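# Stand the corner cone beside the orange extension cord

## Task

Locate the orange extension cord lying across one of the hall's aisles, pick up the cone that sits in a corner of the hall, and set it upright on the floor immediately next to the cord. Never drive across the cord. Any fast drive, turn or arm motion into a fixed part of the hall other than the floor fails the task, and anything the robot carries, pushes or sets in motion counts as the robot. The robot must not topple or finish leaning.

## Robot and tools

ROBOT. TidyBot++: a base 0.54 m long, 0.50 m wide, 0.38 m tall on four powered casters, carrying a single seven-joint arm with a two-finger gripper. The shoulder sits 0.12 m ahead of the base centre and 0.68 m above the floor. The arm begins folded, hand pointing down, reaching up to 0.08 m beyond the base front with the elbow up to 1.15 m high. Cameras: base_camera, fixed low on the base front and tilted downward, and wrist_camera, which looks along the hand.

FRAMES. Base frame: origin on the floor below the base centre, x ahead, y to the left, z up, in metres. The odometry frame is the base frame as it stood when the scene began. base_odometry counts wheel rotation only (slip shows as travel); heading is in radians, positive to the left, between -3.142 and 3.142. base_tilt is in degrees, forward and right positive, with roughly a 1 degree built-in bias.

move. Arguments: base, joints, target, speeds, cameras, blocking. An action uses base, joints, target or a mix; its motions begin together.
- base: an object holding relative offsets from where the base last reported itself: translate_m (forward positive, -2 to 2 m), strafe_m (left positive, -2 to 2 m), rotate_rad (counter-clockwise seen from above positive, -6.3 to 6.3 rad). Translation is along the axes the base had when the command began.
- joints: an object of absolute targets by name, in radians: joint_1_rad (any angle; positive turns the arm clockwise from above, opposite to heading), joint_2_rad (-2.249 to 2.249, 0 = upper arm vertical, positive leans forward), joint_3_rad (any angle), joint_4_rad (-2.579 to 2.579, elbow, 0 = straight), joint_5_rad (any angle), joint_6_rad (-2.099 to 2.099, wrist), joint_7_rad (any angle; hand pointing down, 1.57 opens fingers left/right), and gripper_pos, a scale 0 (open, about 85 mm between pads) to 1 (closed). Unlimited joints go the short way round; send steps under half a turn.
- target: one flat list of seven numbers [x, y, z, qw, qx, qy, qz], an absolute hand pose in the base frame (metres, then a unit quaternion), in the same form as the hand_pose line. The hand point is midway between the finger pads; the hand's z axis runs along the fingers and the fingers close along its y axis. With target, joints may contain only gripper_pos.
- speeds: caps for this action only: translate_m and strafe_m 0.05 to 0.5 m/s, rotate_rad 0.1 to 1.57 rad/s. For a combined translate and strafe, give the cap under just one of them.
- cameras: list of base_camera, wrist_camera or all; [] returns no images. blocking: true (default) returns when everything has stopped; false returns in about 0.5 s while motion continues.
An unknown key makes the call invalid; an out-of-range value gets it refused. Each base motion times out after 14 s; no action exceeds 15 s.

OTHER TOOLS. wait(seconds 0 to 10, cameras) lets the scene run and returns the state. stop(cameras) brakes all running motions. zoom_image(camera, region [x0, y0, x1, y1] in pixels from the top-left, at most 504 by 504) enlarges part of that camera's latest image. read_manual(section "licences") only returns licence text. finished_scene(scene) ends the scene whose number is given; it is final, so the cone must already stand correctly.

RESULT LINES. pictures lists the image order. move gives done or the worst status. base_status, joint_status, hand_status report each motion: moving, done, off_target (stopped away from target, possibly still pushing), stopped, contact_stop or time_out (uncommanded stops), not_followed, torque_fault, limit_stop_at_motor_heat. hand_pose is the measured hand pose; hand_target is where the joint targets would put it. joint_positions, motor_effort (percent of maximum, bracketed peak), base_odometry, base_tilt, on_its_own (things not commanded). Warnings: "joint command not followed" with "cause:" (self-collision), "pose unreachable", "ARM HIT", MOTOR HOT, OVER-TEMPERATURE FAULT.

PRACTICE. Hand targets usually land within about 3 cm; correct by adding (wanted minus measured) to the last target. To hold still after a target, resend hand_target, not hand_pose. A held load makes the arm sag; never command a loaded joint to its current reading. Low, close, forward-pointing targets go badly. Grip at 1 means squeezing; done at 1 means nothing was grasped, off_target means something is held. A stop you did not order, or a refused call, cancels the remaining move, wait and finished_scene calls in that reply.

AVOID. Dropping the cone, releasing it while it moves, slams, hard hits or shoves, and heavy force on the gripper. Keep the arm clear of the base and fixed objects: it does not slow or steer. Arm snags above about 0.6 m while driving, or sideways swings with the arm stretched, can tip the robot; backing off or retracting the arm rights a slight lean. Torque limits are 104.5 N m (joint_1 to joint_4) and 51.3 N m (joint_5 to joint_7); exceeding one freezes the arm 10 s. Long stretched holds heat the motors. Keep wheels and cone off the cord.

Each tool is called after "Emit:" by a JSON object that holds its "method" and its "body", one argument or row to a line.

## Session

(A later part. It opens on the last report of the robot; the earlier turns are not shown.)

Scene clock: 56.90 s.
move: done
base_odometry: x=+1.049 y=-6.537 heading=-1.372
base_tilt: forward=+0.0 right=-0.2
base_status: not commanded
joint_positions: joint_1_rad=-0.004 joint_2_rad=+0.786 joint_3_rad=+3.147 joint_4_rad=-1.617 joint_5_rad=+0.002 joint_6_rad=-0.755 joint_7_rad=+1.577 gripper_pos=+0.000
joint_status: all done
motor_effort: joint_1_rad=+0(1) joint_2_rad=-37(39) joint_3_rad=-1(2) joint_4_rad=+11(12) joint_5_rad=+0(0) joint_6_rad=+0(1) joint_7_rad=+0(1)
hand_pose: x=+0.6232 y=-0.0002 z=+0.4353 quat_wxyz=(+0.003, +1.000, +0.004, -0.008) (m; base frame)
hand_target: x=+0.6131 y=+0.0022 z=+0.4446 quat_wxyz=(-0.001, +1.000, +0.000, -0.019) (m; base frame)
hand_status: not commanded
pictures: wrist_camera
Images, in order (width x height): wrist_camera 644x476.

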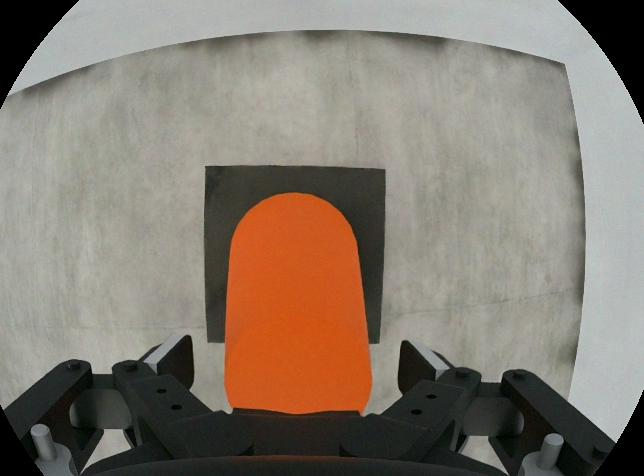

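Emit:
{"method": "move", "body": {
  "joints": {"joint_6_rad": -0.68},
  "cameras": []
}}

Emit:
{"method": "move", "body": {
  "joints": {"gripper_pos": 0.8},
  "cameras": ["wrist_camera"]
}}

Scene clock: 57.67 s.
move: done
base_odometry: x=+1.049 y=-6.537 heading=-1.372
base_tilt: forward=+0.0 right=-0.2
base_status: not commanded
joint_positions: joint_1_rad=-0.004 joint_2_rad=+0.785 joint_3_rad=+3.147 joint_4_rad=-1.618 joint_5_rad=+0.002 joint_6_rad=-0.684 joint_7_rad=+1.577 gripper_pos=+0.000
joint_status: all done
motor_effort: joint_1_rad=+0(1) joint_2_rad=-37(38) joint_3_rad=-1(2) joint_4_rad=+12(12) joint_5_rad=+0(0) joint_6_rad=+1(2) joint_7_rad=-1(1)
hand_pose: x=+0.6450 y=-0.0001 z=+0.4361 quat_wxyz=(+0.003, +1.000, +0.004, +0.027) (m; base frame)
hand_target: x=+0.6473 y=+0.0022 z=+0.4452 quat_wxyz=(-0.001, +0.999, +0.000, +0.036) (m; base frame)
hand_status: not commanded
pictures: none
No camera images: "cameras" was empty.

Scene clock: 58.67 s.
move: off_target
base_odometry: x=+1.049 y=-6.537 heading=-1.372
base_tilt: forward=+0.0 right=-0.2
base_status: not commanded
joint_positions: joint_1_rad=-0.004 joint_2_rad=+0.780 joint_3_rad=+3.147 joint_4_rad=-1.618 joint_5_rad=+0.002 joint_6_rad=-0.684 joint_7_rad=+1.577 gripper_pos=+0.522
joint_status: gripper_pos off_target (ended at +0.522, target +0.800)
motor_effort: joint_1_rad=-1(2) joint_2_rad=-39(43) joint_3_rad=-2(3) joint_4_rad=+10(13) joint_5_rad=-1(1) joint_6_rad=-3(3) joint_7_rad=+0(1)
hand_pose: x=+0.6461 y=-0.0001 z=+0.4386 quat_wxyz=(+0.003, +1.000, +0.004, +0.030) (m; base frame)
hand_target: x=+0.6473 y=+0.0022 z=+0.4452 quat_wxyz=(-0.001, +0.999, +0.000, +0.036) (m; base frame)
hand_status: not commanded
pictures: wrist_camera
Images, in order (width x height): wrist_camera 644x476.

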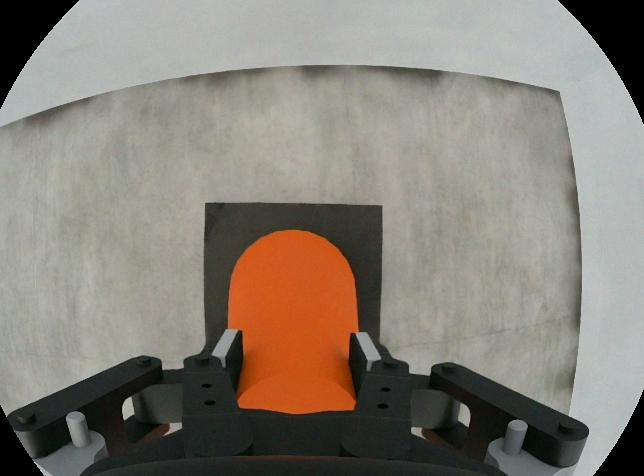

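Emit:
{"method": "move", "body": {
  "joints": {"gripper_pos": 0.2},
  "cameras": []
}}

Emit:
{"method": "move", "body": {
  "joints": {"joint_4_rad": -1.59, "joint_6_rad": -0.79},
  "cameras": ["wrist_camera"]
}}

Scene clock: 59.73 s.
move: done
base_odometry: x=+1.049 y=-6.537 heading=-1.372
base_tilt: forward=+0.0 right=-0.2
base_status: not commanded
joint_positions: joint_1_rad=-0.004 joint_2_rad=+0.775 joint_3_rad=+3.147 joint_4_rad=-1.620 joint_5_rad=+0.002 joint_6_rad=-0.684 joint_7_rad=+1.577 gripper_pos=+0.200
joint_status: all done
motor_effort: joint_1_rad=+0(2) joint_2_rad=-38(45) joint_3_rad=-2(3) joint_4_rad=+11(13) joint_5_rad=+0(1) joint_6_rad=+1(3) joint_7_rad=+0(1)
hand_pose: x=+0.6466 y=-0.0001 z=+0.4411 quat_wxyz=(+0.003, +0.999, +0.004, +0.032) (m; base frame)
hand_target: x=+0.6473 y=+0.0022 z=+0.4452 quat_wxyz=(-0.001, +0.999, +0.000, +0.036) (m; base frame)
hand_status: not commanded
pictures: none
No camera images: "cameras" was empty.

Scene clock: 60.40 s.
move: done
base_odometry: x=+1.049 y=-6.537 heading=-1.372
base_tilt: forward=+0.0 right=-0.2
base_status: not commanded
joint_positions: joint_1_rad=-0.004 joint_2_rad=+0.775 joint_3_rad=+3.147 joint_4_rad=-1.600 joint_5_rad=+0.002 joint_6_rad=-0.757 joint_7_rad=+1.577 gripper_pos=+0.200
joint_status: all done
motor_effort: joint_1_rad=+0(1) joint_2_rad=-37(38) joint_3_rad=-1(2) joint_4_rad=+11(12) joint_5_rad=+0(0) joint_6_rad=+1(1) joint_7_rad=+0(1)
hand_pose: x=+0.6348 y=-0.0001 z=+0.4449 quat_wxyz=(+0.003, +1.000, +0.004, +0.005) (m; base frame)
hand_target: x=+0.6319 y=+0.0022 z=+0.4520 quat_wxyz=(-0.001, +1.000, +0.000, -0.002) (m; base frame)
hand_status: not commanded
pictures: wrist_camera
Images, in order (width x height): wrist_camera 644x476.

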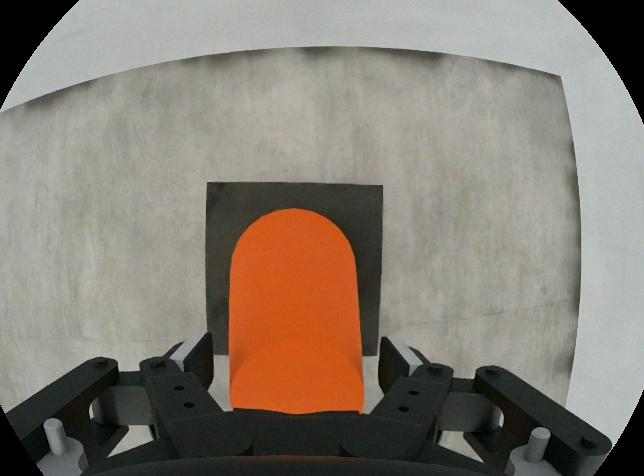

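Emit:
{"method": "move", "body": {
  "joints": {"joint_2_rad": 0.785, "joint_4_rad": -1.62, "joint_6_rad": -0.775, "gripper_pos": 0.2},
  "cameras": []
}}

Emit:
{"method": "move", "body": {
  "joints": {"gripper_pos": 0.8},
  "cameras": ["wrist_camera"]
}}

Scene clock: 61.20 s.
move: done
base_odometry: x=+1.049 y=-6.537 heading=-1.372
base_tilt: forward=+0.0 right=-0.2
base_status: not commanded
joint_positions: joint_1_rad=-0.004 joint_2_rad=+0.775 joint_3_rad=+3.147 joint_4_rad=-1.615 joint_5_rad=+0.002 joint_6_rad=-0.757 joint_7_rad=+1.577 gripper_pos=+0.200
joint_status: all done
motor_effort: joint_1_rad=+1(1) joint_2_rad=-37(38) joint_3_rad=-2(2) joint_4_rad=+11(12) joint_5_rad=+0(0) joint_6_rad=+0(1) joint_7_rad=+0(1)
hand_pose: x=+0.6264 y=-0.0001 z=+0.4413 quat_wxyz=(+0.003, +1.000, +0.004, -0.003) (m; base frame)
hand_target: x=+0.6156 y=+0.0022 z=+0.4355 quat_wxyz=(-0.001, +1.000, +0.000, -0.019) (m; base frame)
hand_status: not commanded
pictures: none
No camera images: "cameras" was empty.

Scene clock: 62.07 s.
move: off_target
base_odometry: x=+1.049 y=-6.537 heading=-1.372
base_tilt: forward=+0.0 right=-0.2
base_status: not commanded
joint_positions: joint_1_rad=-0.003 joint_2_rad=+0.772 joint_3_rad=+3.147 joint_4_rad=-1.615 joint_5_rad=+0.002 joint_6_rad=-0.759 joint_7_rad=+1.577 gripper_pos=+0.440
joint_status: gripper_pos off_target (ended at +0.440, target +0.800)
motor_effort: joint_1_rad=+0(2) joint_2_rad=-34(38) joint_3_rad=-3(5) joint_4_rad=+10(13) joint_5_rad=-1(2) joint_6_rad=+0(4) joint_7_rad=+0(1)
hand_pose: x=+0.6264 y=-0.0006 z=+0.4431 quat_wxyz=(+0.003, +1.000, +0.003, -0.002) (m; base frame)
hand_target: x=+0.6156 y=+0.0022 z=+0.4355 quat_wxyz=(-0.001, +1.000, +0.000, -0.019) (m; base frame)
hand_status: not commanded
pictures: wrist_camera
Images, in order (width x height): wrist_camera 644x476.

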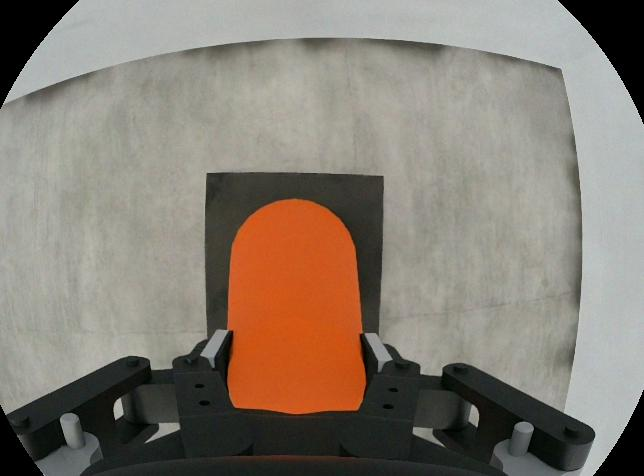

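Gripper at 0.44 as in scenes before. Lift.

Emit:
{"method": "move", "body": {
  "joints": {"joint_2_rad": 0.65, "joint_4_rad": -1.5, "joint_6_rad": -1.01},
  "cameras": ["wrist_camera"]
}}

Scene clock: 63.57 s.
move: off_target
base_odometry: x=+1.049 y=-6.537 heading=-1.372
base_tilt: forward=+0.0 right=-0.2
base_status: not commanded
joint_positions: joint_1_rad=-0.003 joint_2_rad=+0.721 joint_3_rad=+3.147 joint_4_rad=-1.538 joint_5_rad=+0.002 joint_6_rad=-0.952 joint_7_rad=+1.577 gripper_pos=+0.440
joint_status: joint_2_rad off_target (ended at +0.721, target +0.650); the others done
motor_effort: joint_1_rad=+1(1) joint_2_rad=-48(52) joint_3_rad=-1(3) joint_4_rad=+18(18) joint_5_rad=+0(1) joint_6_rad=-1(3) joint_7_rad=-1(1)
hand_pose: x=+0.6180 y=-0.0006 z=+0.4875 quat_wxyz=(+0.003, +0.999, +0.003, -0.035) (m; base frame)
hand_target: x=+0.6310 y=+0.0021 z=+0.5335 quat_wxyz=(+0.000, +1.000, +0.000, -0.009) (m; base frame)
hand_status: not commanded
pictures: wrist_camera
Images, in order (width x height): wrist_camera 644x476.

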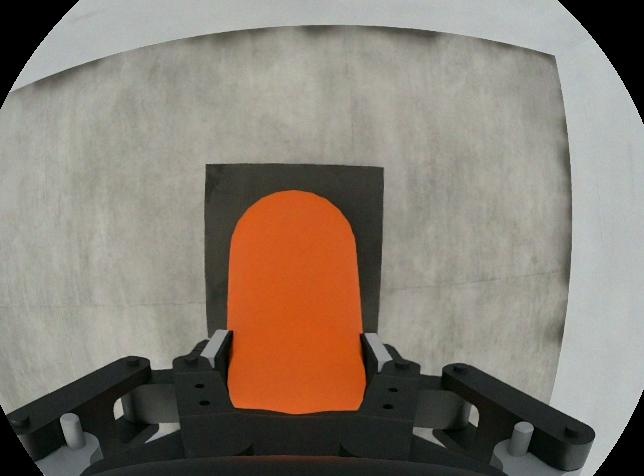

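Emit:
{"method": "move", "body": {
  "joints": {"joint_2_rad": 0.3, "joint_4_rad": -1.05, "joint_6_rad": -1.7},
  "cameras": ["base_camera"]
}}

Scene clock: 65.67 s.
move: off_target
base_odometry: x=+1.049 y=-6.537 heading=-1.372
base_tilt: forward=+0.0 right=-0.2
base_status: not commanded
joint_positions: joint_1_rad=-0.003 joint_2_rad=+0.357 joint_3_rad=+3.147 joint_4_rad=-1.103 joint_5_rad=+0.002 joint_6_rad=-1.656 joint_7_rad=+1.577 gripper_pos=+0.440
joint_status: joint_2_rad off_target (ended at +0.357, target +0.300); joint_4_rad off_target (ended at -1.103, target -1.050); the others done
motor_effort: joint_1_rad=+0(1) joint_2_rad=-40(53) joint_3_rad=-1(2) joint_4_rad=+23(27) joint_5_rad=+0(0) joint_6_rad=-1(3) joint_7_rad=+0(1)
hand_pose: x=+0.5868 y=-0.0002 z=+0.7995 quat_wxyz=(+0.002, +1.000, +0.002, +0.013) (m; base frame)
hand_target: x=+0.5785 y=+0.0020 z=+0.8426 quat_wxyz=(+0.000, +0.999, +0.000, +0.046) (m; base frame)
hand_status: not commanded
pictures: base_camera
Images, in order (width x height): base_camera 644x364.

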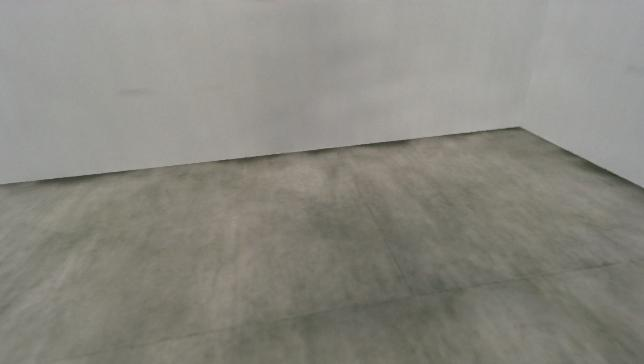

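Emit:
{"method": "move", "body": {
  "base": {"rotate_rad": 1.62},
  "cameras": ["base_camera"]
}}

Scene clock: 68.43 s.
move: done
base_odometry: x=+1.049 y=-6.537 heading=+0.248
base_tilt: forward=+0.0 right=-0.2
base_status: done
joint_positions: joint_1_rad=-0.008 joint_2_rad=+0.358 joint_3_rad=+3.132 joint_4_rad=-1.096 joint_5_rad=-0.001 joint_6_rad=-1.672 joint_7_rad=+1.577 gripper_pos=+0.441
joint_status: not commanded
motor_effort: joint_1_rad=+0(7) joint_2_rad=-40(44) joint_3_rad=-1(5) joint_4_rad=+25(25) joint_5_rad=+0(5) joint_6_rad=+1(5) joint_7_rad=+1(1)
hand_pose: x=+0.5832 y=+0.0094 z=+0.8014 quat_wxyz=(-0.002, +1.000, +0.012, +0.008) (m; base frame)
hand_target: x=+0.5785 y=+0.0020 z=+0.8426 quat_wxyz=(+0.000, +0.999, +0.000, +0.046) (m; base frame)
hand_status: not commanded
pictures: base_camera
Images, in order (width x height): base_camera 644x364.

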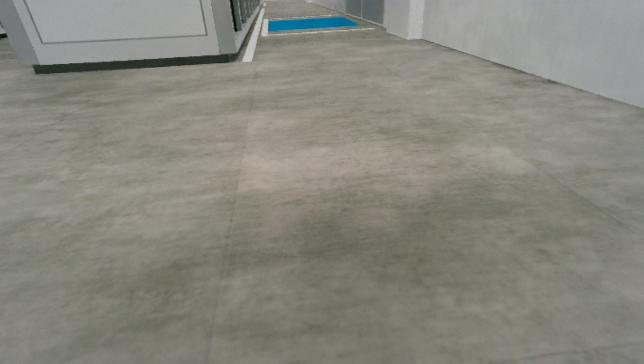

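Emit:
{"method": "zoom_image", "body": {
  "camera": "base_camera",
  "region": [200, 0, 440, 60]
}}

Scaled by 2.100.

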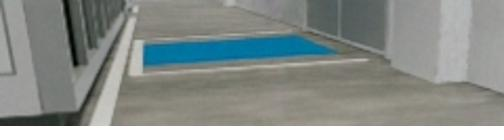

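Emit:
{"method": "move", "body": {
  "base": {"rotate_rad": 0.1},
  "cameras": ["base_camera"]
}}

Scene clock: 70.40 s.
move: done
base_odometry: x=+1.049 y=-6.537 heading=+0.347
base_tilt: forward=+0.0 right=-0.2
base_status: done
joint_positions: joint_1_rad=-0.006 joint_2_rad=+0.358 joint_3_rad=+3.133 joint_4_rad=-1.096 joint_5_rad=-0.004 joint_6_rad=-1.672 joint_7_rad=+1.577 gripper_pos=+0.441
joint_status: not commanded
motor_effort: joint_1_rad=+0(5) joint_2_rad=-41(41) joint_3_rad=-1(5) joint_4_rad=+25(25) joint_5_rad=-1(5) joint_6_rad=+1(2) joint_7_rad=-1(1)
hand_pose: x=+0.5832 y=+0.0087 z=+0.8014 quat_wxyz=(-0.004, +1.000, +0.010, +0.008) (m; base frame)
hand_target: x=+0.5785 y=+0.0020 z=+0.8426 quat_wxyz=(+0.000, +0.999, +0.000, +0.046) (m; base frame)
hand_status: not commanded
pictures: base_camera
Images, in order (width x height): base_camera 644x364.

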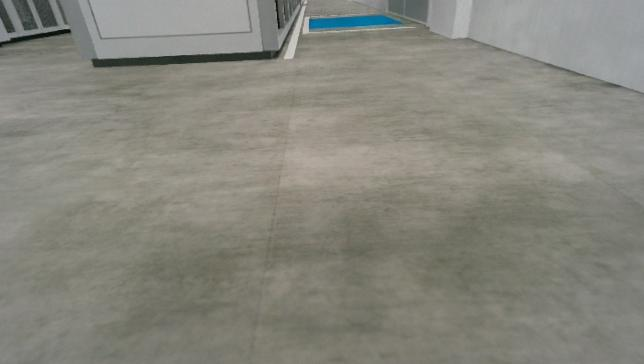

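Emit:
{"method": "move", "body": {
  "base": {"translate_m": 1.7, "strafe_m": -0.33, "rotate_rad": -0.01},
  "cameras": ["base_camera"]
}}

Scene clock: 76.57 s.
move: done
base_odometry: x=+2.760 y=-6.269 heading=+0.338
base_tilt: forward=+0.0 right=-0.2
base_status: done
joint_positions: joint_1_rad=-0.001 joint_2_rad=+0.357 joint_3_rad=+3.135 joint_4_rad=-1.096 joint_5_rad=-0.004 joint_6_rad=-1.673 joint_7_rad=+1.577 gripper_pos=+0.441
joint_status: not commanded
motor_effort: joint_1_rad=+0(5) joint_2_rad=-40(43) joint_3_rad=-1(4) joint_4_rad=+25(26) joint_5_rad=+0(4) joint_6_rad=+2(3) joint_7_rad=+0(1)
hand_pose: x=+0.5829 y=+0.0057 z=+0.8014 quat_wxyz=(-0.003, +1.000, +0.007, +0.007) (m; base frame)
hand_target: x=+0.5785 y=+0.0020 z=+0.8426 quat_wxyz=(+0.000, +0.999, +0.000, +0.046) (m; base frame)
hand_status: not commanded
pictures: base_camera
Images, in order (width x height): base_camera 644x364.

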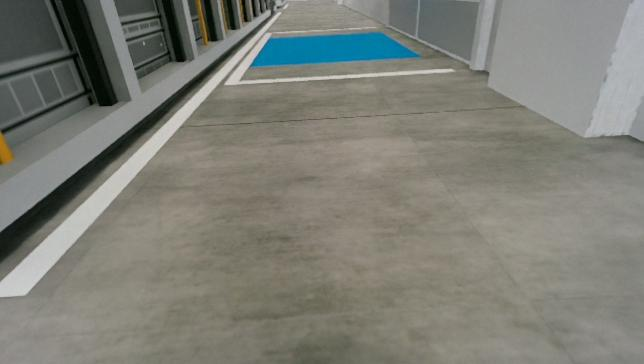

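Emit:
{"method": "zoom_image", "body": {
  "camera": "base_camera",
  "region": [170, 0, 500, 180]
}}

Scaled by 1.527.

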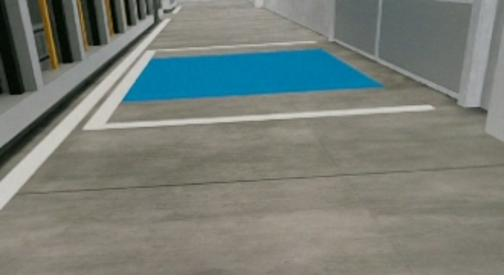

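Emit:
{"method": "move", "body": {
  "base": {"translate_m": 2.0, "strafe_m": -0.1},
  "cameras": ["base_camera"]
}}

Emit:
{"method": "move", "body": {
  "base": {"translate_m": 2.0},
  "cameras": ["base_camera"]
}}

Scene clock: 82.13 s.
move: done
base_odometry: x=+4.680 y=-5.701 heading=+0.337
base_tilt: forward=+0.0 right=-0.2
base_status: done
joint_positions: joint_1_rad=-0.001 joint_2_rad=+0.358 joint_3_rad=+3.135 joint_4_rad=-1.094 joint_5_rad=-0.004 joint_6_rad=-1.685 joint_7_rad=+1.577 gripper_pos=+0.441
joint_status: not commanded
motor_effort: joint_1_rad=+1(3) joint_2_rad=-40(43) joint_3_rad=-1(3) joint_4_rad=+25(26) joint_5_rad=+0(1) joint_6_rad=+2(4) joint_7_rad=+0(1)
hand_pose: x=+0.5799 y=+0.0056 z=+0.8020 quat_wxyz=(-0.003, +1.000, +0.007, +0.002) (m; base frame)
hand_target: x=+0.5785 y=+0.0020 z=+0.8426 quat_wxyz=(+0.000, +0.999, +0.000, +0.046) (m; base frame)
hand_status: not commanded
pictures: base_camera
Images, in order (width x height): base_camera 644x364.

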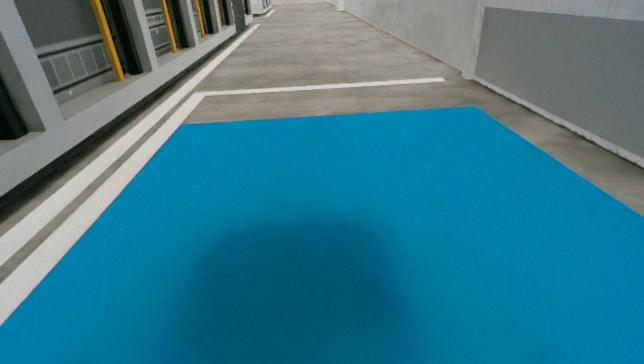

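Scene clock: 87.27 s.
move: done
base_odometry: x=+6.568 y=-5.039 heading=+0.337
base_tilt: forward=+0.0 right=-0.2
base_status: done
joint_positions: joint_1_rad=-0.001 joint_2_rad=+0.358 joint_3_rad=+3.135 joint_4_rad=-1.093 joint_5_rad=-0.004 joint_6_rad=-1.690 joint_7_rad=+1.577 gripper_pos=+0.441
joint_status: not commanded
motor_effort: joint_1_rad=+0(2) joint_2_rad=-40(43) joint_3_rad=-1(2) joint_4_rad=+25(26) joint_5_rad=-1(1) joint_6_rad=+3(4) joint_7_rad=+0(1)
hand_pose: x=+0.5785 y=+0.0056 z=+0.8022 quat_wxyz=(-0.003, +1.000, +0.007, +0.000) (m; base frame)
hand_target: x=+0.5785 y=+0.0020 z=+0.8426 quat_wxyz=(+0.000, +0.999, +0.000, +0.046) (m; base frame)
hand_status: not commanded
pictures: base_camera
Images, in order (width x height): base_camera 644x364.

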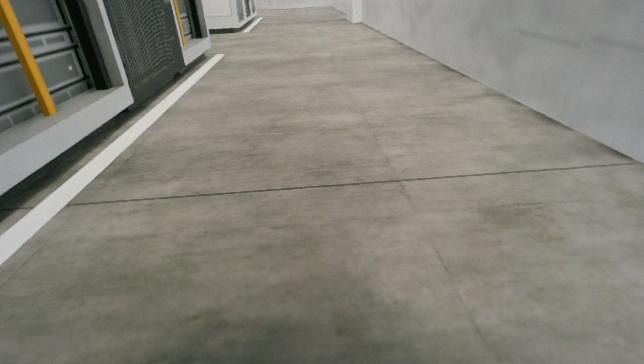

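Emit:
{"method": "zoom_image", "body": {
  "camera": "base_camera",
  "region": [150, 0, 400, 100]
}}

Scaled by 2.016.

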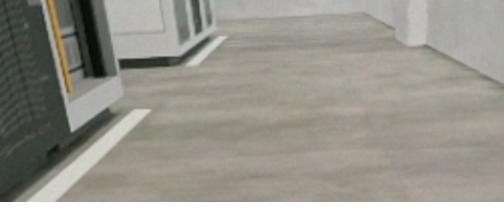

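Emit:
{"method": "move", "body": {
  "base": {"translate_m": 2.0, "rotate_rad": 0.3},
  "speeds": {"rotate_rad": 0.2},
  "cameras": ["base_camera"]
}}

Scene clock: 92.70 s.
move: done
base_odometry: x=+8.456 y=-4.378 heading=+0.637
base_tilt: forward=+0.0 right=-0.2
base_status: done
joint_positions: joint_1_rad=-0.002 joint_2_rad=+0.357 joint_3_rad=+3.137 joint_4_rad=-1.096 joint_5_rad=-0.004 joint_6_rad=-1.697 joint_7_rad=+1.577 gripper_pos=+0.441
joint_status: not commanded
motor_effort: joint_1_rad=+1(4) joint_2_rad=-40(42) joint_3_rad=-2(5) joint_4_rad=+24(27) joint_5_rad=+0(4) joint_6_rad=+0(4) joint_7_rad=+0(1)
hand_pose: x=+0.5757 y=+0.0054 z=+0.8017 quat_wxyz=(-0.003, +1.000, +0.007, -0.004) (m; base frame)
hand_target: x=+0.5785 y=+0.0020 z=+0.8426 quat_wxyz=(+0.000, +0.999, +0.000, +0.046) (m; base frame)
hand_status: not commanded
pictures: base_camera
Images, in order (width x height): base_camera 644x364.

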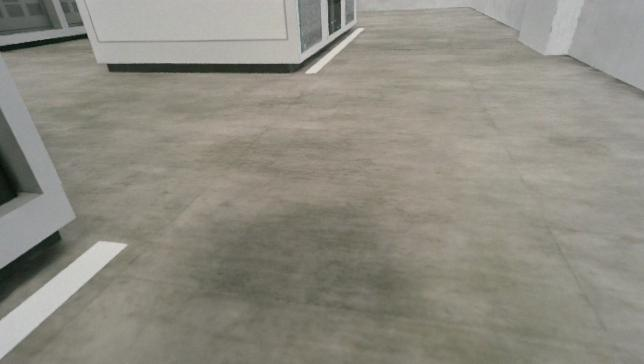

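Emit:
{"method": "move", "body": {
  "base": {"translate_m": 1.07, "strafe_m": -0.35},
  "cameras": ["base_camera"]
}}

Emit:
{"method": "move", "body": {
  "base": {"rotate_rad": 1.2},
  "cameras": ["base_camera"]
}}

Scene clock: 96.57 s.
move: done
base_odometry: x=+9.524 y=-4.022 heading=+0.638
base_tilt: forward=+0.0 right=-0.2
base_status: done
joint_positions: joint_1_rad=-0.002 joint_2_rad=+0.357 joint_3_rad=+3.137 joint_4_rad=-1.095 joint_5_rad=-0.004 joint_6_rad=-1.697 joint_7_rad=+1.577 gripper_pos=+0.441
joint_status: not commanded
motor_effort: joint_1_rad=+0(3) joint_2_rad=-40(42) joint_3_rad=-1(3) joint_4_rad=+24(26) joint_5_rad=+0(2) joint_6_rad=+1(3) joint_7_rad=+0(1)
hand_pose: x=+0.5757 y=+0.0054 z=+0.8020 quat_wxyz=(-0.003, +1.000, +0.007, -0.004) (m; base frame)
hand_target: x=+0.5785 y=+0.0020 z=+0.8426 quat_wxyz=(+0.000, +0.999, +0.000, +0.046) (m; base frame)
hand_status: not commanded
pictures: base_camera
Images, in order (width x height): base_camera 644x364.

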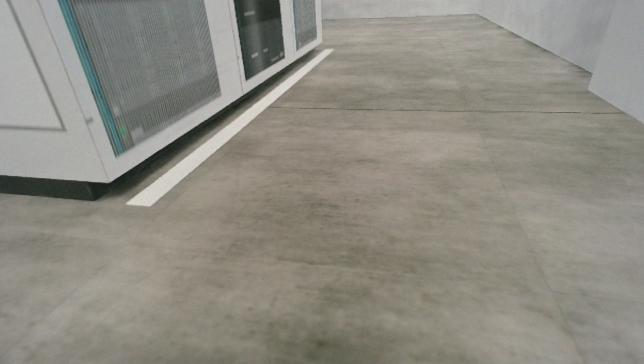

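Scene clock: 98.87 s.
move: done
base_odometry: x=+9.524 y=-4.022 heading=+1.837
base_tilt: forward=+0.0 right=-0.2
base_status: done
joint_positions: joint_1_rad=-0.009 joint_2_rad=+0.357 joint_3_rad=+3.130 joint_4_rad=-1.094 joint_5_rad=-0.008 joint_6_rad=-1.697 joint_7_rad=+1.577 gripper_pos=+0.441
joint_status: not commanded
motor_effort: joint_1_rad=+1(7) joint_2_rad=-40(42) joint_3_rad=-1(5) joint_4_rad=+25(25) joint_5_rad=+0(6) joint_6_rad=+1(5) joint_7_rad=+0(1)
hand_pose: x=+0.5757 y=+0.0121 z=+0.8023 quat_wxyz=(-0.006, +1.000, +0.013, -0.003) (m; base frame)
hand_target: x=+0.5785 y=+0.0020 z=+0.8426 quat_wxyz=(+0.000, +0.999, +0.000, +0.046) (m; base frame)
hand_status: not commanded
pictures: base_camera
Images, in order (width x height): base_camera 644x364.

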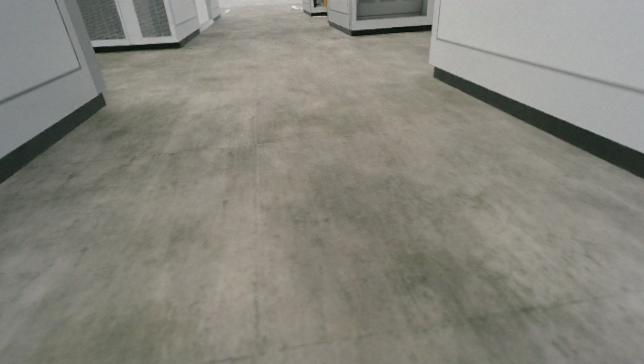

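Emit:
{"method": "zoom_image", "body": {
  "camera": "base_camera",
  "region": [150, 0, 450, 60]
}}

Scaled by 1.680.

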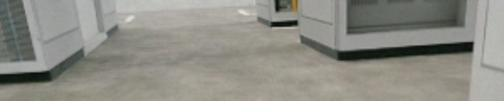

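Emit:
{"method": "move", "body": {
  "base": {"rotate_rad": -1.5},
  "cameras": []
}}

Emit:
{"method": "move", "body": {
  "base": {"translate_m": 1.6},
  "cameras": ["base_camera"]
}}

Scene clock: 101.83 s.
move: done
base_odometry: x=+9.524 y=-4.022 heading=+0.338
base_tilt: forward=+0.0 right=-0.2
base_status: done
joint_positions: joint_1_rad=+0.008 joint_2_rad=+0.357 joint_3_rad=+3.151 joint_4_rad=-1.093 joint_5_rad=+0.005 joint_6_rad=-1.695 joint_7_rad=+1.577 gripper_pos=+0.441
joint_status: not commanded
motor_effort: joint_1_rad=+0(7) joint_2_rad=-40(42) joint_3_rad=-1(6) joint_4_rad=+25(26) joint_5_rad=+0(7) joint_6_rad=+2(5) joint_7_rad=+0(1)
hand_pose: x=+0.5773 y=-0.0077 z=+0.8028 quat_wxyz=(+0.004, +1.000, -0.006, -0.001) (m; base frame)
hand_target: x=+0.5785 y=+0.0020 z=+0.8426 quat_wxyz=(+0.000, +0.999, +0.000, +0.046) (m; base frame)
hand_status: not commanded
pictures: none
No camera images: "cameras" was empty.

Scene clock: 106.23 s.
move: done
base_odometry: x=+11.033 y=-3.492 heading=+0.337
base_tilt: forward=+0.0 right=-0.2
base_status: done
joint_positions: joint_1_rad=+0.008 joint_2_rad=+0.356 joint_3_rad=+3.151 joint_4_rad=-1.093 joint_5_rad=+0.005 joint_6_rad=-1.695 joint_7_rad=+1.577 gripper_pos=+0.441
joint_status: not commanded
motor_effort: joint_1_rad=+0(2) joint_2_rad=-40(43) joint_3_rad=-1(2) joint_4_rad=+25(26) joint_5_rad=+0(1) joint_6_rad=+2(3) joint_7_rad=+0(1)
hand_pose: x=+0.5772 y=-0.0077 z=+0.8029 quat_wxyz=(+0.004, +1.000, -0.006, -0.001) (m; base frame)
hand_target: x=+0.5785 y=+0.0020 z=+0.8426 quat_wxyz=(+0.000, +0.999, +0.000, +0.046) (m; base frame)
hand_status: not commanded
pictures: base_camera
Images, in order (width x height): base_camera 644x364.

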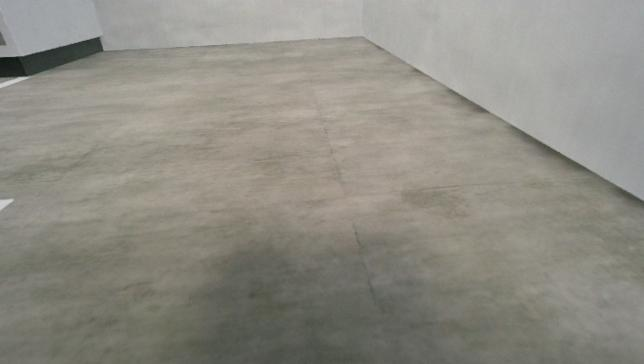

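Emit:
{"method": "move", "body": {
  "base": {"rotate_rad": 0.9},
  "cameras": ["base_camera"]
}}

Scene clock: 108.30 s.
move: done
base_odometry: x=+11.033 y=-3.492 heading=+1.237
base_tilt: forward=+0.0 right=-0.2
base_status: done
joint_positions: joint_1_rad=-0.009 joint_2_rad=+0.356 joint_3_rad=+3.133 joint_4_rad=-1.093 joint_5_rad=+0.004 joint_6_rad=-1.695 joint_7_rad=+1.577 gripper_pos=+0.442
joint_status: not commanded
motor_effort: joint_1_rad=+0(7) joint_2_rad=-41(42) joint_3_rad=-2(5) joint_4_rad=+26(26) joint_5_rad=-2(6) joint_6_rad=+3(4) joint_7_rad=-1(2)
hand_pose: x=+0.5767 y=+0.0076 z=+0.8029 quat_wxyz=(+0.000, +1.000, +0.011, -0.002) (m; base frame)
hand_target: x=+0.5785 y=+0.0020 z=+0.8426 quat_wxyz=(+0.000, +0.999, +0.000, +0.046) (m; base frame)
hand_status: not commanded
pictures: base_camera
Images, in order (width x height): base_camera 644x364.

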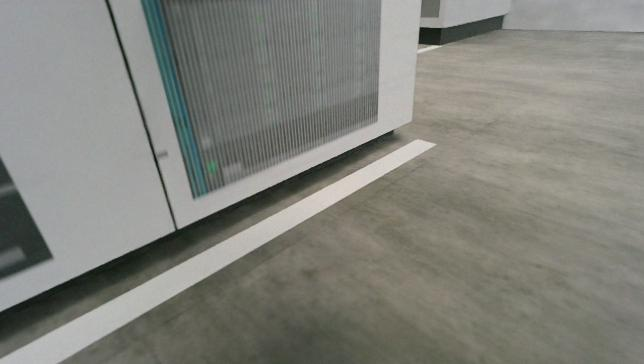

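Emit:
{"method": "move", "body": {
  "base": {"rotate_rad": -0.9},
  "cameras": []
}}

Emit:
{"method": "move", "body": {
  "base": {"translate_m": 1.25},
  "cameras": ["base_camera"]
}}

Scene clock: 110.87 s.
move: done
base_odometry: x=+11.034 y=-3.492 heading=+0.337
base_tilt: forward=+0.0 right=-0.2
base_status: done
joint_positions: joint_1_rad=+0.006 joint_2_rad=+0.356 joint_3_rad=+3.147 joint_4_rad=-1.092 joint_5_rad=+0.003 joint_6_rad=-1.695 joint_7_rad=+1.577 gripper_pos=+0.442
joint_status: not commanded
motor_effort: joint_1_rad=+0(6) joint_2_rad=-40(42) joint_3_rad=-1(6) joint_4_rad=+25(26) joint_5_rad=+0(6) joint_6_rad=+0(3) joint_7_rad=-1(1)
hand_pose: x=+0.5771 y=-0.0046 z=+0.8030 quat_wxyz=(+0.002, +1.000, -0.003, -0.001) (m; base frame)
hand_target: x=+0.5785 y=+0.0020 z=+0.8426 quat_wxyz=(+0.000, +0.999, +0.000, +0.046) (m; base frame)
hand_status: not commanded
pictures: none
No camera images: "cameras" was empty.

Scene clock: 114.60 s.
move: done
base_odometry: x=+12.213 y=-3.078 heading=+0.336
base_tilt: forward=+0.0 right=-0.2
base_status: done
joint_positions: joint_1_rad=+0.006 joint_2_rad=+0.357 joint_3_rad=+3.147 joint_4_rad=-1.092 joint_5_rad=+0.003 joint_6_rad=-1.694 joint_7_rad=+1.577 gripper_pos=+0.442
joint_status: not commanded
motor_effort: joint_1_rad=+0(2) joint_2_rad=-40(43) joint_3_rad=-1(2) joint_4_rad=+25(26) joint_5_rad=+0(1) joint_6_rad=+2(4) joint_7_rad=+0(2)
hand_pose: x=+0.5776 y=-0.0046 z=+0.8031 quat_wxyz=(+0.002, +1.000, -0.003, -0.001) (m; base frame)
hand_target: x=+0.5785 y=+0.0020 z=+0.8426 quat_wxyz=(+0.000, +0.999, +0.000, +0.046) (m; base frame)
hand_status: not commanded
pictures: base_camera
Images, in order (width x height): base_camera 644x364.

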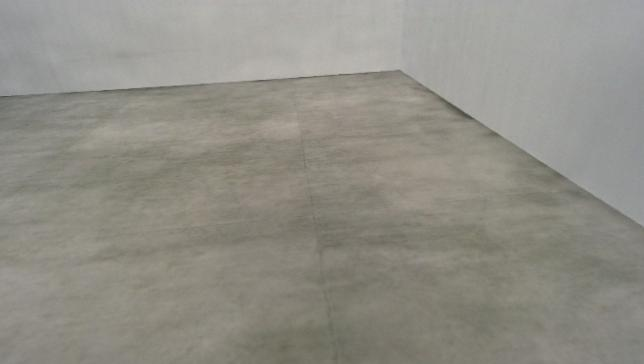

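Emit:
{"method": "move", "body": {
  "base": {"rotate_rad": 1.45},
  "cameras": ["base_camera"]
}}

Scene clock: 117.20 s.
move: done
base_odometry: x=+12.213 y=-3.078 heading=+1.786
base_tilt: forward=+0.0 right=-0.2
base_status: done
joint_positions: joint_1_rad=-0.009 joint_2_rad=+0.357 joint_3_rad=+3.130 joint_4_rad=-1.089 joint_5_rad=-0.007 joint_6_rad=-1.689 joint_7_rad=+1.577 gripper_pos=+0.442
joint_status: not commanded
motor_effort: joint_1_rad=+0(7) joint_2_rad=-40(43) joint_3_rad=-1(5) joint_4_rad=+24(25) joint_5_rad=+0(6) joint_6_rad=+0(6) joint_7_rad=+0(1)
hand_pose: x=+0.5798 y=+0.0118 z=+0.8042 quat_wxyz=(-0.005, +1.000, +0.013, +0.004) (m; base frame)
hand_target: x=+0.5785 y=+0.0020 z=+0.8426 quat_wxyz=(+0.000, +0.999, +0.000, +0.046) (m; base frame)
hand_status: not commanded
pictures: base_camera
Images, in order (width x height): base_camera 644x364.

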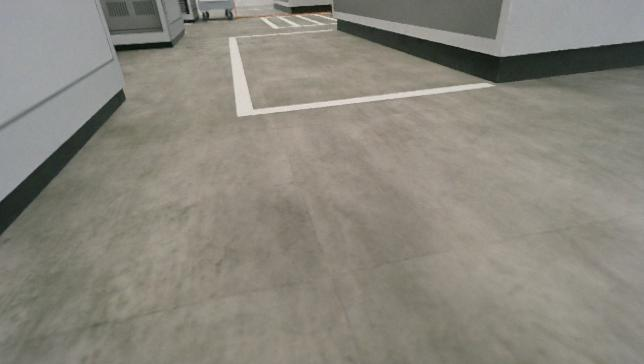

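Emit:
{"method": "zoom_image", "body": {
  "camera": "base_camera",
  "region": [160, 0, 400, 80]
}}

Scaled by 2.100.

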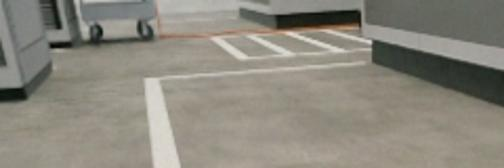

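Emit:
{"method": "move", "body": {
  "base": {"rotate_rad": 0.14},
  "cameras": ["base_camera"]
}}

Scene clock: 118.73 s.
move: done
base_odometry: x=+12.213 y=-3.078 heading=+1.925
base_tilt: forward=+0.0 right=-0.2
base_status: done
joint_positions: joint_1_rad=-0.004 joint_2_rad=+0.357 joint_3_rad=+3.133 joint_4_rad=-1.089 joint_5_rad=-0.010 joint_6_rad=-1.689 joint_7_rad=+1.577 gripper_pos=+0.442
joint_status: not commanded
motor_effort: joint_1_rad=+1(7) joint_2_rad=-40(41) joint_3_rad=-1(5) joint_4_rad=+23(25) joint_5_rad=+0(6) joint_6_rad=-1(2) joint_7_rad=+0(1)
hand_pose: x=+0.5799 y=+0.0096 z=+0.8041 quat_wxyz=(-0.006, +1.000, +0.010, +0.004) (m; base frame)
hand_target: x=+0.5785 y=+0.0020 z=+0.8426 quat_wxyz=(+0.000, +0.999, +0.000, +0.046) (m; base frame)
hand_status: not commanded
pictures: base_camera
Images, in order (width x height): base_camera 644x364.

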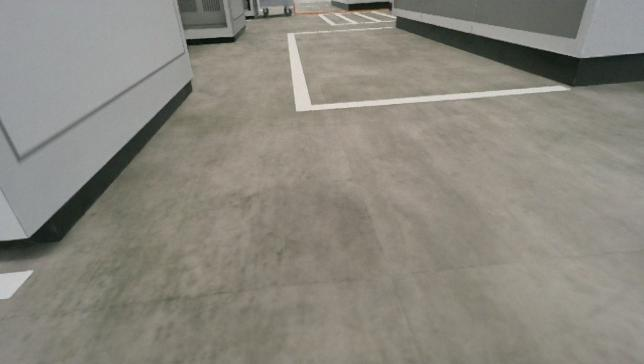

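Emit:
{"method": "move", "body": {
  "base": {"translate_m": 2.0, "strafe_m": -0.29, "rotate_rad": -0.01},
  "cameras": ["base_camera"]
}}

Scene clock: 124.50 s.
move: done
base_odometry: x=+11.792 y=-1.101 heading=+1.916
base_tilt: forward=+0.0 right=-0.2
base_status: done
joint_positions: joint_1_rad=+0.000 joint_2_rad=+0.357 joint_3_rad=+3.135 joint_4_rad=-1.094 joint_5_rad=-0.009 joint_6_rad=-1.694 joint_7_rad=+1.577 gripper_pos=+0.442
joint_status: not commanded
motor_effort: joint_1_rad=+1(5) joint_2_rad=-40(43) joint_3_rad=-1(5) joint_4_rad=+23(26) joint_5_rad=+0(4) joint_6_rad=-1(4) joint_7_rad=-1(1)
hand_pose: x=+0.5771 y=+0.0068 z=+0.8026 quat_wxyz=(-0.006, +1.000, +0.007, -0.001) (m; base frame)
hand_target: x=+0.5785 y=+0.0020 z=+0.8426 quat_wxyz=(+0.000, +0.999, +0.000, +0.046) (m; base frame)
hand_status: not commanded
pictures: base_camera
Images, in order (width x height): base_camera 644x364.

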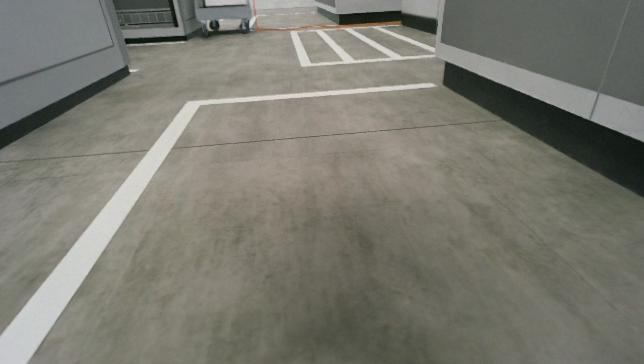

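Emit:
{"method": "zoom_image", "body": {
  "camera": "base_camera",
  "region": [170, 0, 450, 80]
}}

Scaled by 1.800.

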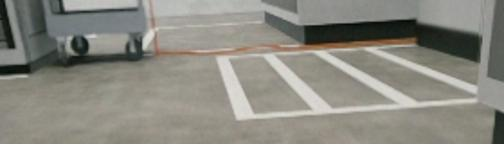

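Emit:
{"method": "move", "body": {
  "base": {"translate_m": 1.9, "strafe_m": -0.08},
  "cameras": ["base_camera"]
}}

Scene clock: 129.87 s.
move: done
base_odometry: x=+11.224 y=+0.714 heading=+1.915
base_tilt: forward=+0.0 right=-0.2
base_status: done
joint_positions: joint_1_rad=+0.000 joint_2_rad=+0.357 joint_3_rad=+3.135 joint_4_rad=-1.094 joint_5_rad=-0.009 joint_6_rad=-1.695 joint_7_rad=+1.577 gripper_pos=+0.442
joint_status: not commanded
motor_effort: joint_1_rad=+1(2) joint_2_rad=-40(43) joint_3_rad=-1(2) joint_4_rad=+25(26) joint_5_rad=+0(1) joint_6_rad=+1(3) joint_7_rad=+0(1)
hand_pose: x=+0.5766 y=+0.0068 z=+0.8023 quat_wxyz=(-0.006, +1.000, +0.007, -0.002) (m; base frame)
hand_target: x=+0.5785 y=+0.0020 z=+0.8426 quat_wxyz=(+0.000, +0.999, +0.000, +0.046) (m; base frame)
hand_status: not commanded
pictures: base_camera
Images, in order (width x height): base_camera 644x364.

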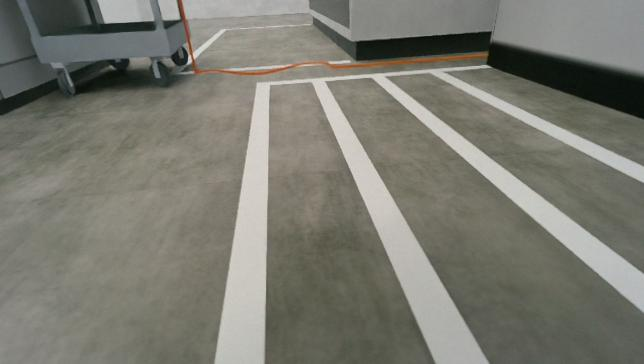

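Emit:
{"method": "zoom_image", "body": {
  "camera": "base_camera",
  "region": [150, 0, 500, 110]
}}

Scaled by 1.440.

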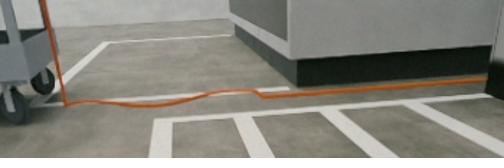

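Emit:
{"method": "move", "body": {
  "base": {"translate_m": 0.85, "strafe_m": -0.05},
  "speeds": {"translate_m": 0.3},
  "cameras": ["base_camera", "wrist_camera"]
}}

Scene clock: 134.10 s.
move: done
base_odometry: x=+10.984 y=+1.531 heading=+1.915
base_tilt: forward=+0.0 right=-0.2
base_status: done
joint_positions: joint_1_rad=+0.000 joint_2_rad=+0.357 joint_3_rad=+3.135 joint_4_rad=-1.095 joint_5_rad=-0.009 joint_6_rad=-1.699 joint_7_rad=+1.577 gripper_pos=+0.442
joint_status: not commanded
motor_effort: joint_1_rad=+0(2) joint_2_rad=-39(42) joint_3_rad=-2(2) joint_4_rad=+24(27) joint_5_rad=-1(1) joint_6_rad=+0(4) joint_7_rad=+0(1)
hand_pose: x=+0.5751 y=+0.0068 z=+0.8022 quat_wxyz=(-0.006, +1.000, +0.007, -0.005) (m; base frame)
hand_target: x=+0.5785 y=+0.0020 z=+0.8426 quat_wxyz=(+0.000, +0.999, +0.000, +0.046) (m; base frame)
hand_status: not commanded
pictures: base_camera, wrist_camera
Images, in order (width x height): base_camera 644x364, wrist_camera 644x476.

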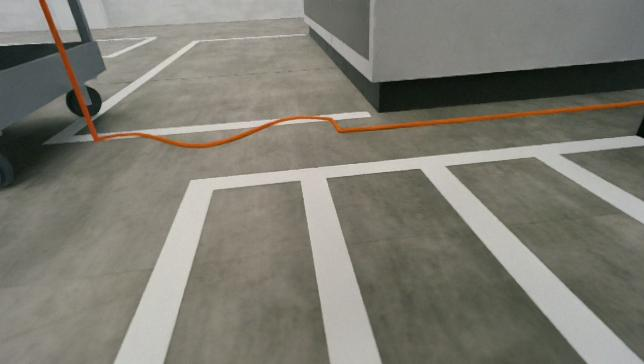

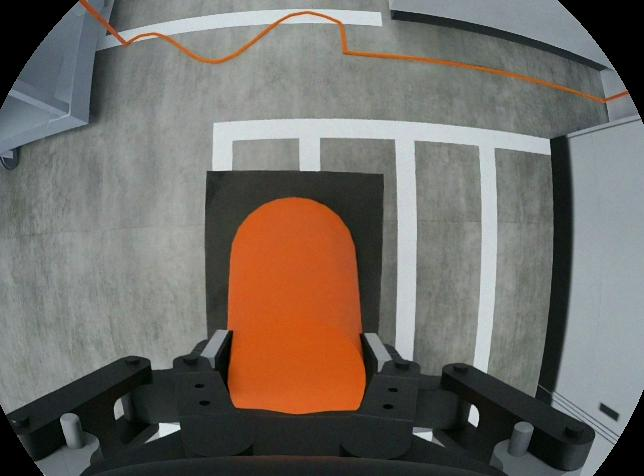

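Emit:
{"method": "move", "body": {
  "base": {"translate_m": 0.10, "strafe_m": -0.1},
  "speeds": {"translate_m": 0.25},
  "joints": {"joint_2_rad": 0.45, "joint_4_rad": -1.01, "joint_6_rad": -1.59},
  "cameras": []
}}

Emit:
{"method": "move", "body": {
  "joints": {"joint_2_rad": 0.60, "joint_4_rad": -0.965, "joint_6_rad": -1.475},
  "cameras": []
}}

Emit:
{"method": "move", "body": {
  "joints": {"joint_2_rad": 0.75, "joint_4_rad": -0.92, "joint_6_rad": -1.36},
  "cameras": ["wrist_camera"]
}}

Scene clock: 136.37 s.
move: off_target
base_odometry: x=+11.044 y=+1.659 heading=+1.916
base_tilt: forward=+0.0 right=-0.2
base_status: done
joint_positions: joint_1_rad=+0.003 joint_2_rad=+0.517 joint_3_rad=+3.136 joint_4_rad=-1.059 joint_5_rad=-0.009 joint_6_rad=-1.605 joint_7_rad=+1.577 gripper_pos=+0.442
joint_status: joint_2_rad off_target (ended at +0.517, target +0.450); joint_4_rad off_target (ended at -1.059, target -1.010); the others done
motor_effort: joint_1_rad=+0(3) joint_2_rad=-47(51) joint_3_rad=-1(4) joint_4_rad=+24(25) joint_5_rad=-1(3) joint_6_rad=+0(6) joint_7_rad=+0(1)
hand_pose: x=+0.6293 y=+0.0051 z=+0.7350 quat_wxyz=(-0.006, +1.000, +0.004, -0.019) (m; base frame)
hand_target: x=+0.6429 y=+0.0020 z=+0.7855 quat_wxyz=(+0.000, +0.999, +0.000, +0.046) (m; base frame)
hand_status: not commanded
pictures: none
No camera images: "cameras" was empty.

Scene clock: 137.50 s.
move: off_target
base_odometry: x=+11.044 y=+1.659 heading=+1.916
base_tilt: forward=+0.0 right=-0.2
base_status: not commanded
joint_positions: joint_1_rad=+0.003 joint_2_rad=+0.670 joint_3_rad=+3.136 joint_4_rad=-1.022 joint_5_rad=-0.009 joint_6_rad=-1.513 joint_7_rad=+1.577 gripper_pos=+0.442
joint_status: joint_2_rad off_target (ended at +0.670, target +0.600); joint_4_rad off_target (ended at -1.022, target -0.965); the others done
motor_effort: joint_1_rad=+0(1) joint_2_rad=-52(56) joint_3_rad=-1(3) joint_4_rad=+24(24) joint_5_rad=+0(1) joint_6_rad=-1(3) joint_7_rad=-1(1)
hand_pose: x=+0.6728 y=+0.0052 z=+0.6634 quat_wxyz=(-0.006, +0.999, +0.004, -0.031) (m; base frame)
hand_target: x=+0.7025 y=+0.0021 z=+0.7212 quat_wxyz=(-0.001, +0.999, +0.000, +0.051) (m; base frame)
hand_status: not commanded
pictures: none
No camera images: "cameras" was empty.

Scene clock: 138.63 s.
move: off_target
base_odometry: x=+11.044 y=+1.659 heading=+1.916
base_tilt: forward=+0.0 right=-0.2
base_status: not commanded
joint_positions: joint_1_rad=+0.003 joint_2_rad=+0.824 joint_3_rad=+3.136 joint_4_rad=-0.976 joint_5_rad=-0.009 joint_6_rad=-1.394 joint_7_rad=+1.577 gripper_pos=+0.442
joint_status: joint_2_rad off_target (ended at +0.824, target +0.750); joint_4_rad off_target (ended at -0.976, target -0.920); the others done
motor_effort: joint_1_rad=+0(1) joint_2_rad=-57(60) joint_3_rad=-2(3) joint_4_rad=+24(24) joint_5_rad=-1(1) joint_6_rad=+1(4) joint_7_rad=+0(1)
hand_pose: x=+0.7174 y=+0.0052 z=+0.5853 quat_wxyz=(-0.007, +1.000, +0.003, -0.026) (m; base frame)
hand_target: x=+0.7533 y=+0.0021 z=+0.6492 quat_wxyz=(-0.001, +0.998, +0.000, +0.056) (m; base frame)
hand_status: not commanded
pictures: wrist_camera
Images, in order (width x height): wrist_camera 644x476.

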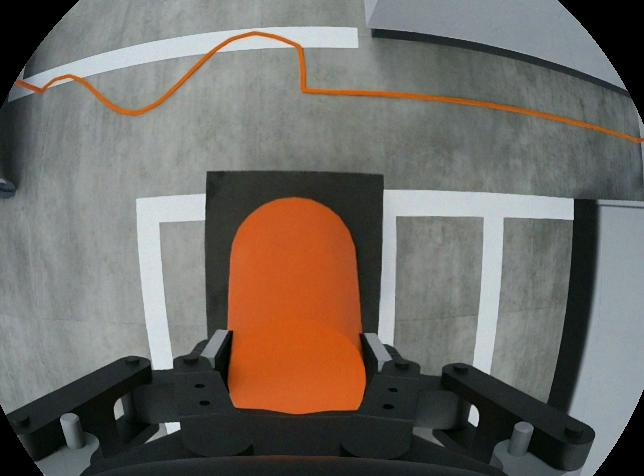

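Emit:
{"method": "move", "body": {
  "base": {"translate_m": 0.045},
  "speeds": {"translate_m": 0.1},
  "joints": {"joint_2_rad": 0.86, "joint_4_rad": -0.89, "joint_6_rad": -1.27},
  "cameras": ["wrist_camera"]
}}

Emit:
{"method": "move", "body": {
  "joints": {"joint_2_rad": 0.90, "joint_4_rad": -0.895, "joint_6_rad": -1.20},
  "cameras": ["wrist_camera"]
}}

Scene clock: 146.43 s.
move: off_target
base_odometry: x=+11.029 y=+1.701 heading=+1.915
base_tilt: forward=+0.0 right=-0.2
base_status: done
joint_positions: joint_1_rad=+0.003 joint_2_rad=+0.936 joint_3_rad=+3.136 joint_4_rad=-0.940 joint_5_rad=-0.009 joint_6_rad=-1.293 joint_7_rad=+1.577 gripper_pos=+0.442
joint_status: joint_2_rad off_target (ended at +0.936, target +0.860); joint_4_rad off_target (ended at -0.940, target -0.890); the others done
motor_effort: joint_1_rad=+1(4) joint_2_rad=-61(63) joint_3_rad=-2(3) joint_4_rad=+24(25) joint_5_rad=+0(1) joint_6_rad=+2(5) joint_7_rad=+0(1)
hand_pose: x=+0.7489 y=+0.0052 z=+0.5254 quat_wxyz=(-0.007, +1.000, +0.002, -0.014) (m; base frame)
hand_target: x=+0.7849 y=+0.0022 z=+0.5913 quat_wxyz=(-0.001, +0.998, +0.000, +0.061) (m; base frame)
hand_status: not commanded
pictures: wrist_camera
Images, in order (width x height): wrist_camera 644x476.

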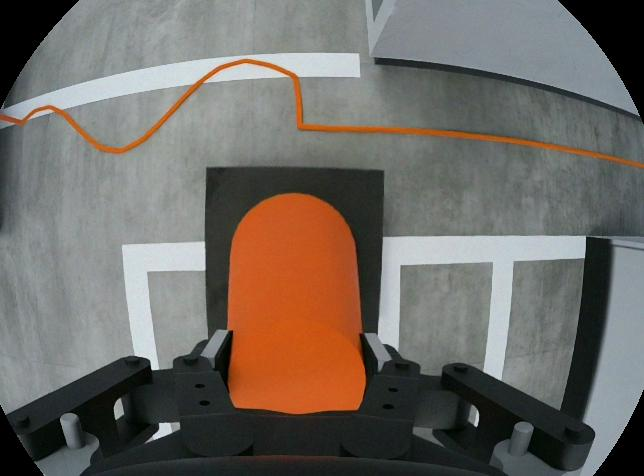

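Scene clock: 147.93 s.
move: off_target
base_odometry: x=+11.029 y=+1.701 heading=+1.915
base_tilt: forward=+0.0 right=-0.2
base_status: not commanded
joint_positions: joint_1_rad=+0.003 joint_2_rad=+0.966 joint_3_rad=+3.136 joint_4_rad=-0.939 joint_5_rad=-0.009 joint_6_rad=-1.226 joint_7_rad=+1.577 gripper_pos=+0.442
joint_status: joint_2_rad off_target (ended at +0.966, target +0.900); joint_4_rad off_target (ended at -0.938, target -0.895); the others done
motor_effort: joint_1_rad=+1(1) joint_2_rad=-61(62) joint_3_rad=-2(3) joint_4_rad=+24(25) joint_5_rad=+0(1) joint_6_rad=+2(3) joint_7_rad=+0(1)
hand_pose: x=+0.7656 y=+0.0052 z=+0.5066 quat_wxyz=(-0.007, +1.000, +0.002, +0.006) (m; base frame)
hand_target: x=+0.8005 y=+0.0022 z=+0.5655 quat_wxyz=(-0.001, +0.997, +0.000, +0.073) (m; base frame)
hand_status: not commanded
pictures: wrist_camera
Images, in order (width x height): wrist_camera 644x476.

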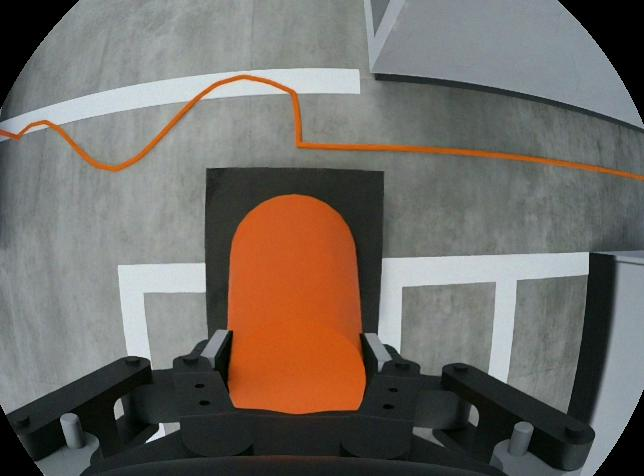

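Emit:
{"method": "move", "body": {
  "joints": {"joint_2_rad": 0.945, "joint_4_rad": -0.905, "joint_6_rad": -1.14},
  "cameras": ["wrist_camera"]
}}

Scene clock: 149.00 s.
move: off_target
base_odometry: x=+11.029 y=+1.701 heading=+1.915
base_tilt: forward=+0.0 right=-0.2
base_status: not commanded
joint_positions: joint_1_rad=+0.003 joint_2_rad=+1.012 joint_3_rad=+3.136 joint_4_rad=-0.941 joint_5_rad=-0.009 joint_6_rad=-1.182 joint_7_rad=+1.577 gripper_pos=+0.442
joint_status: joint_2_rad off_target (ended at +1.012, target +0.945); the others done
motor_effort: joint_1_rad=+1(1) joint_2_rad=-63(63) joint_3_rad=-2(3) joint_4_rad=+24(24) joint_5_rad=-1(1) joint_6_rad=+1(3) joint_7_rad=+0(1)
hand_pose: x=+0.7694 y=+0.0052 z=+0.4764 quat_wxyz=(-0.007, +1.000, +0.001, +0.003) (m; base frame)
hand_target: x=+0.8092 y=+0.0022 z=+0.5339 quat_wxyz=(-0.001, +0.997, +0.000, +0.076) (m; base frame)
hand_status: not commanded
pictures: wrist_camera
Images, in order (width x height): wrist_camera 644x476.

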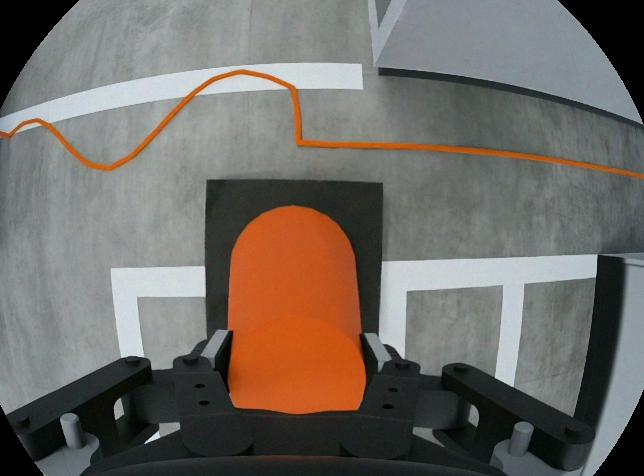

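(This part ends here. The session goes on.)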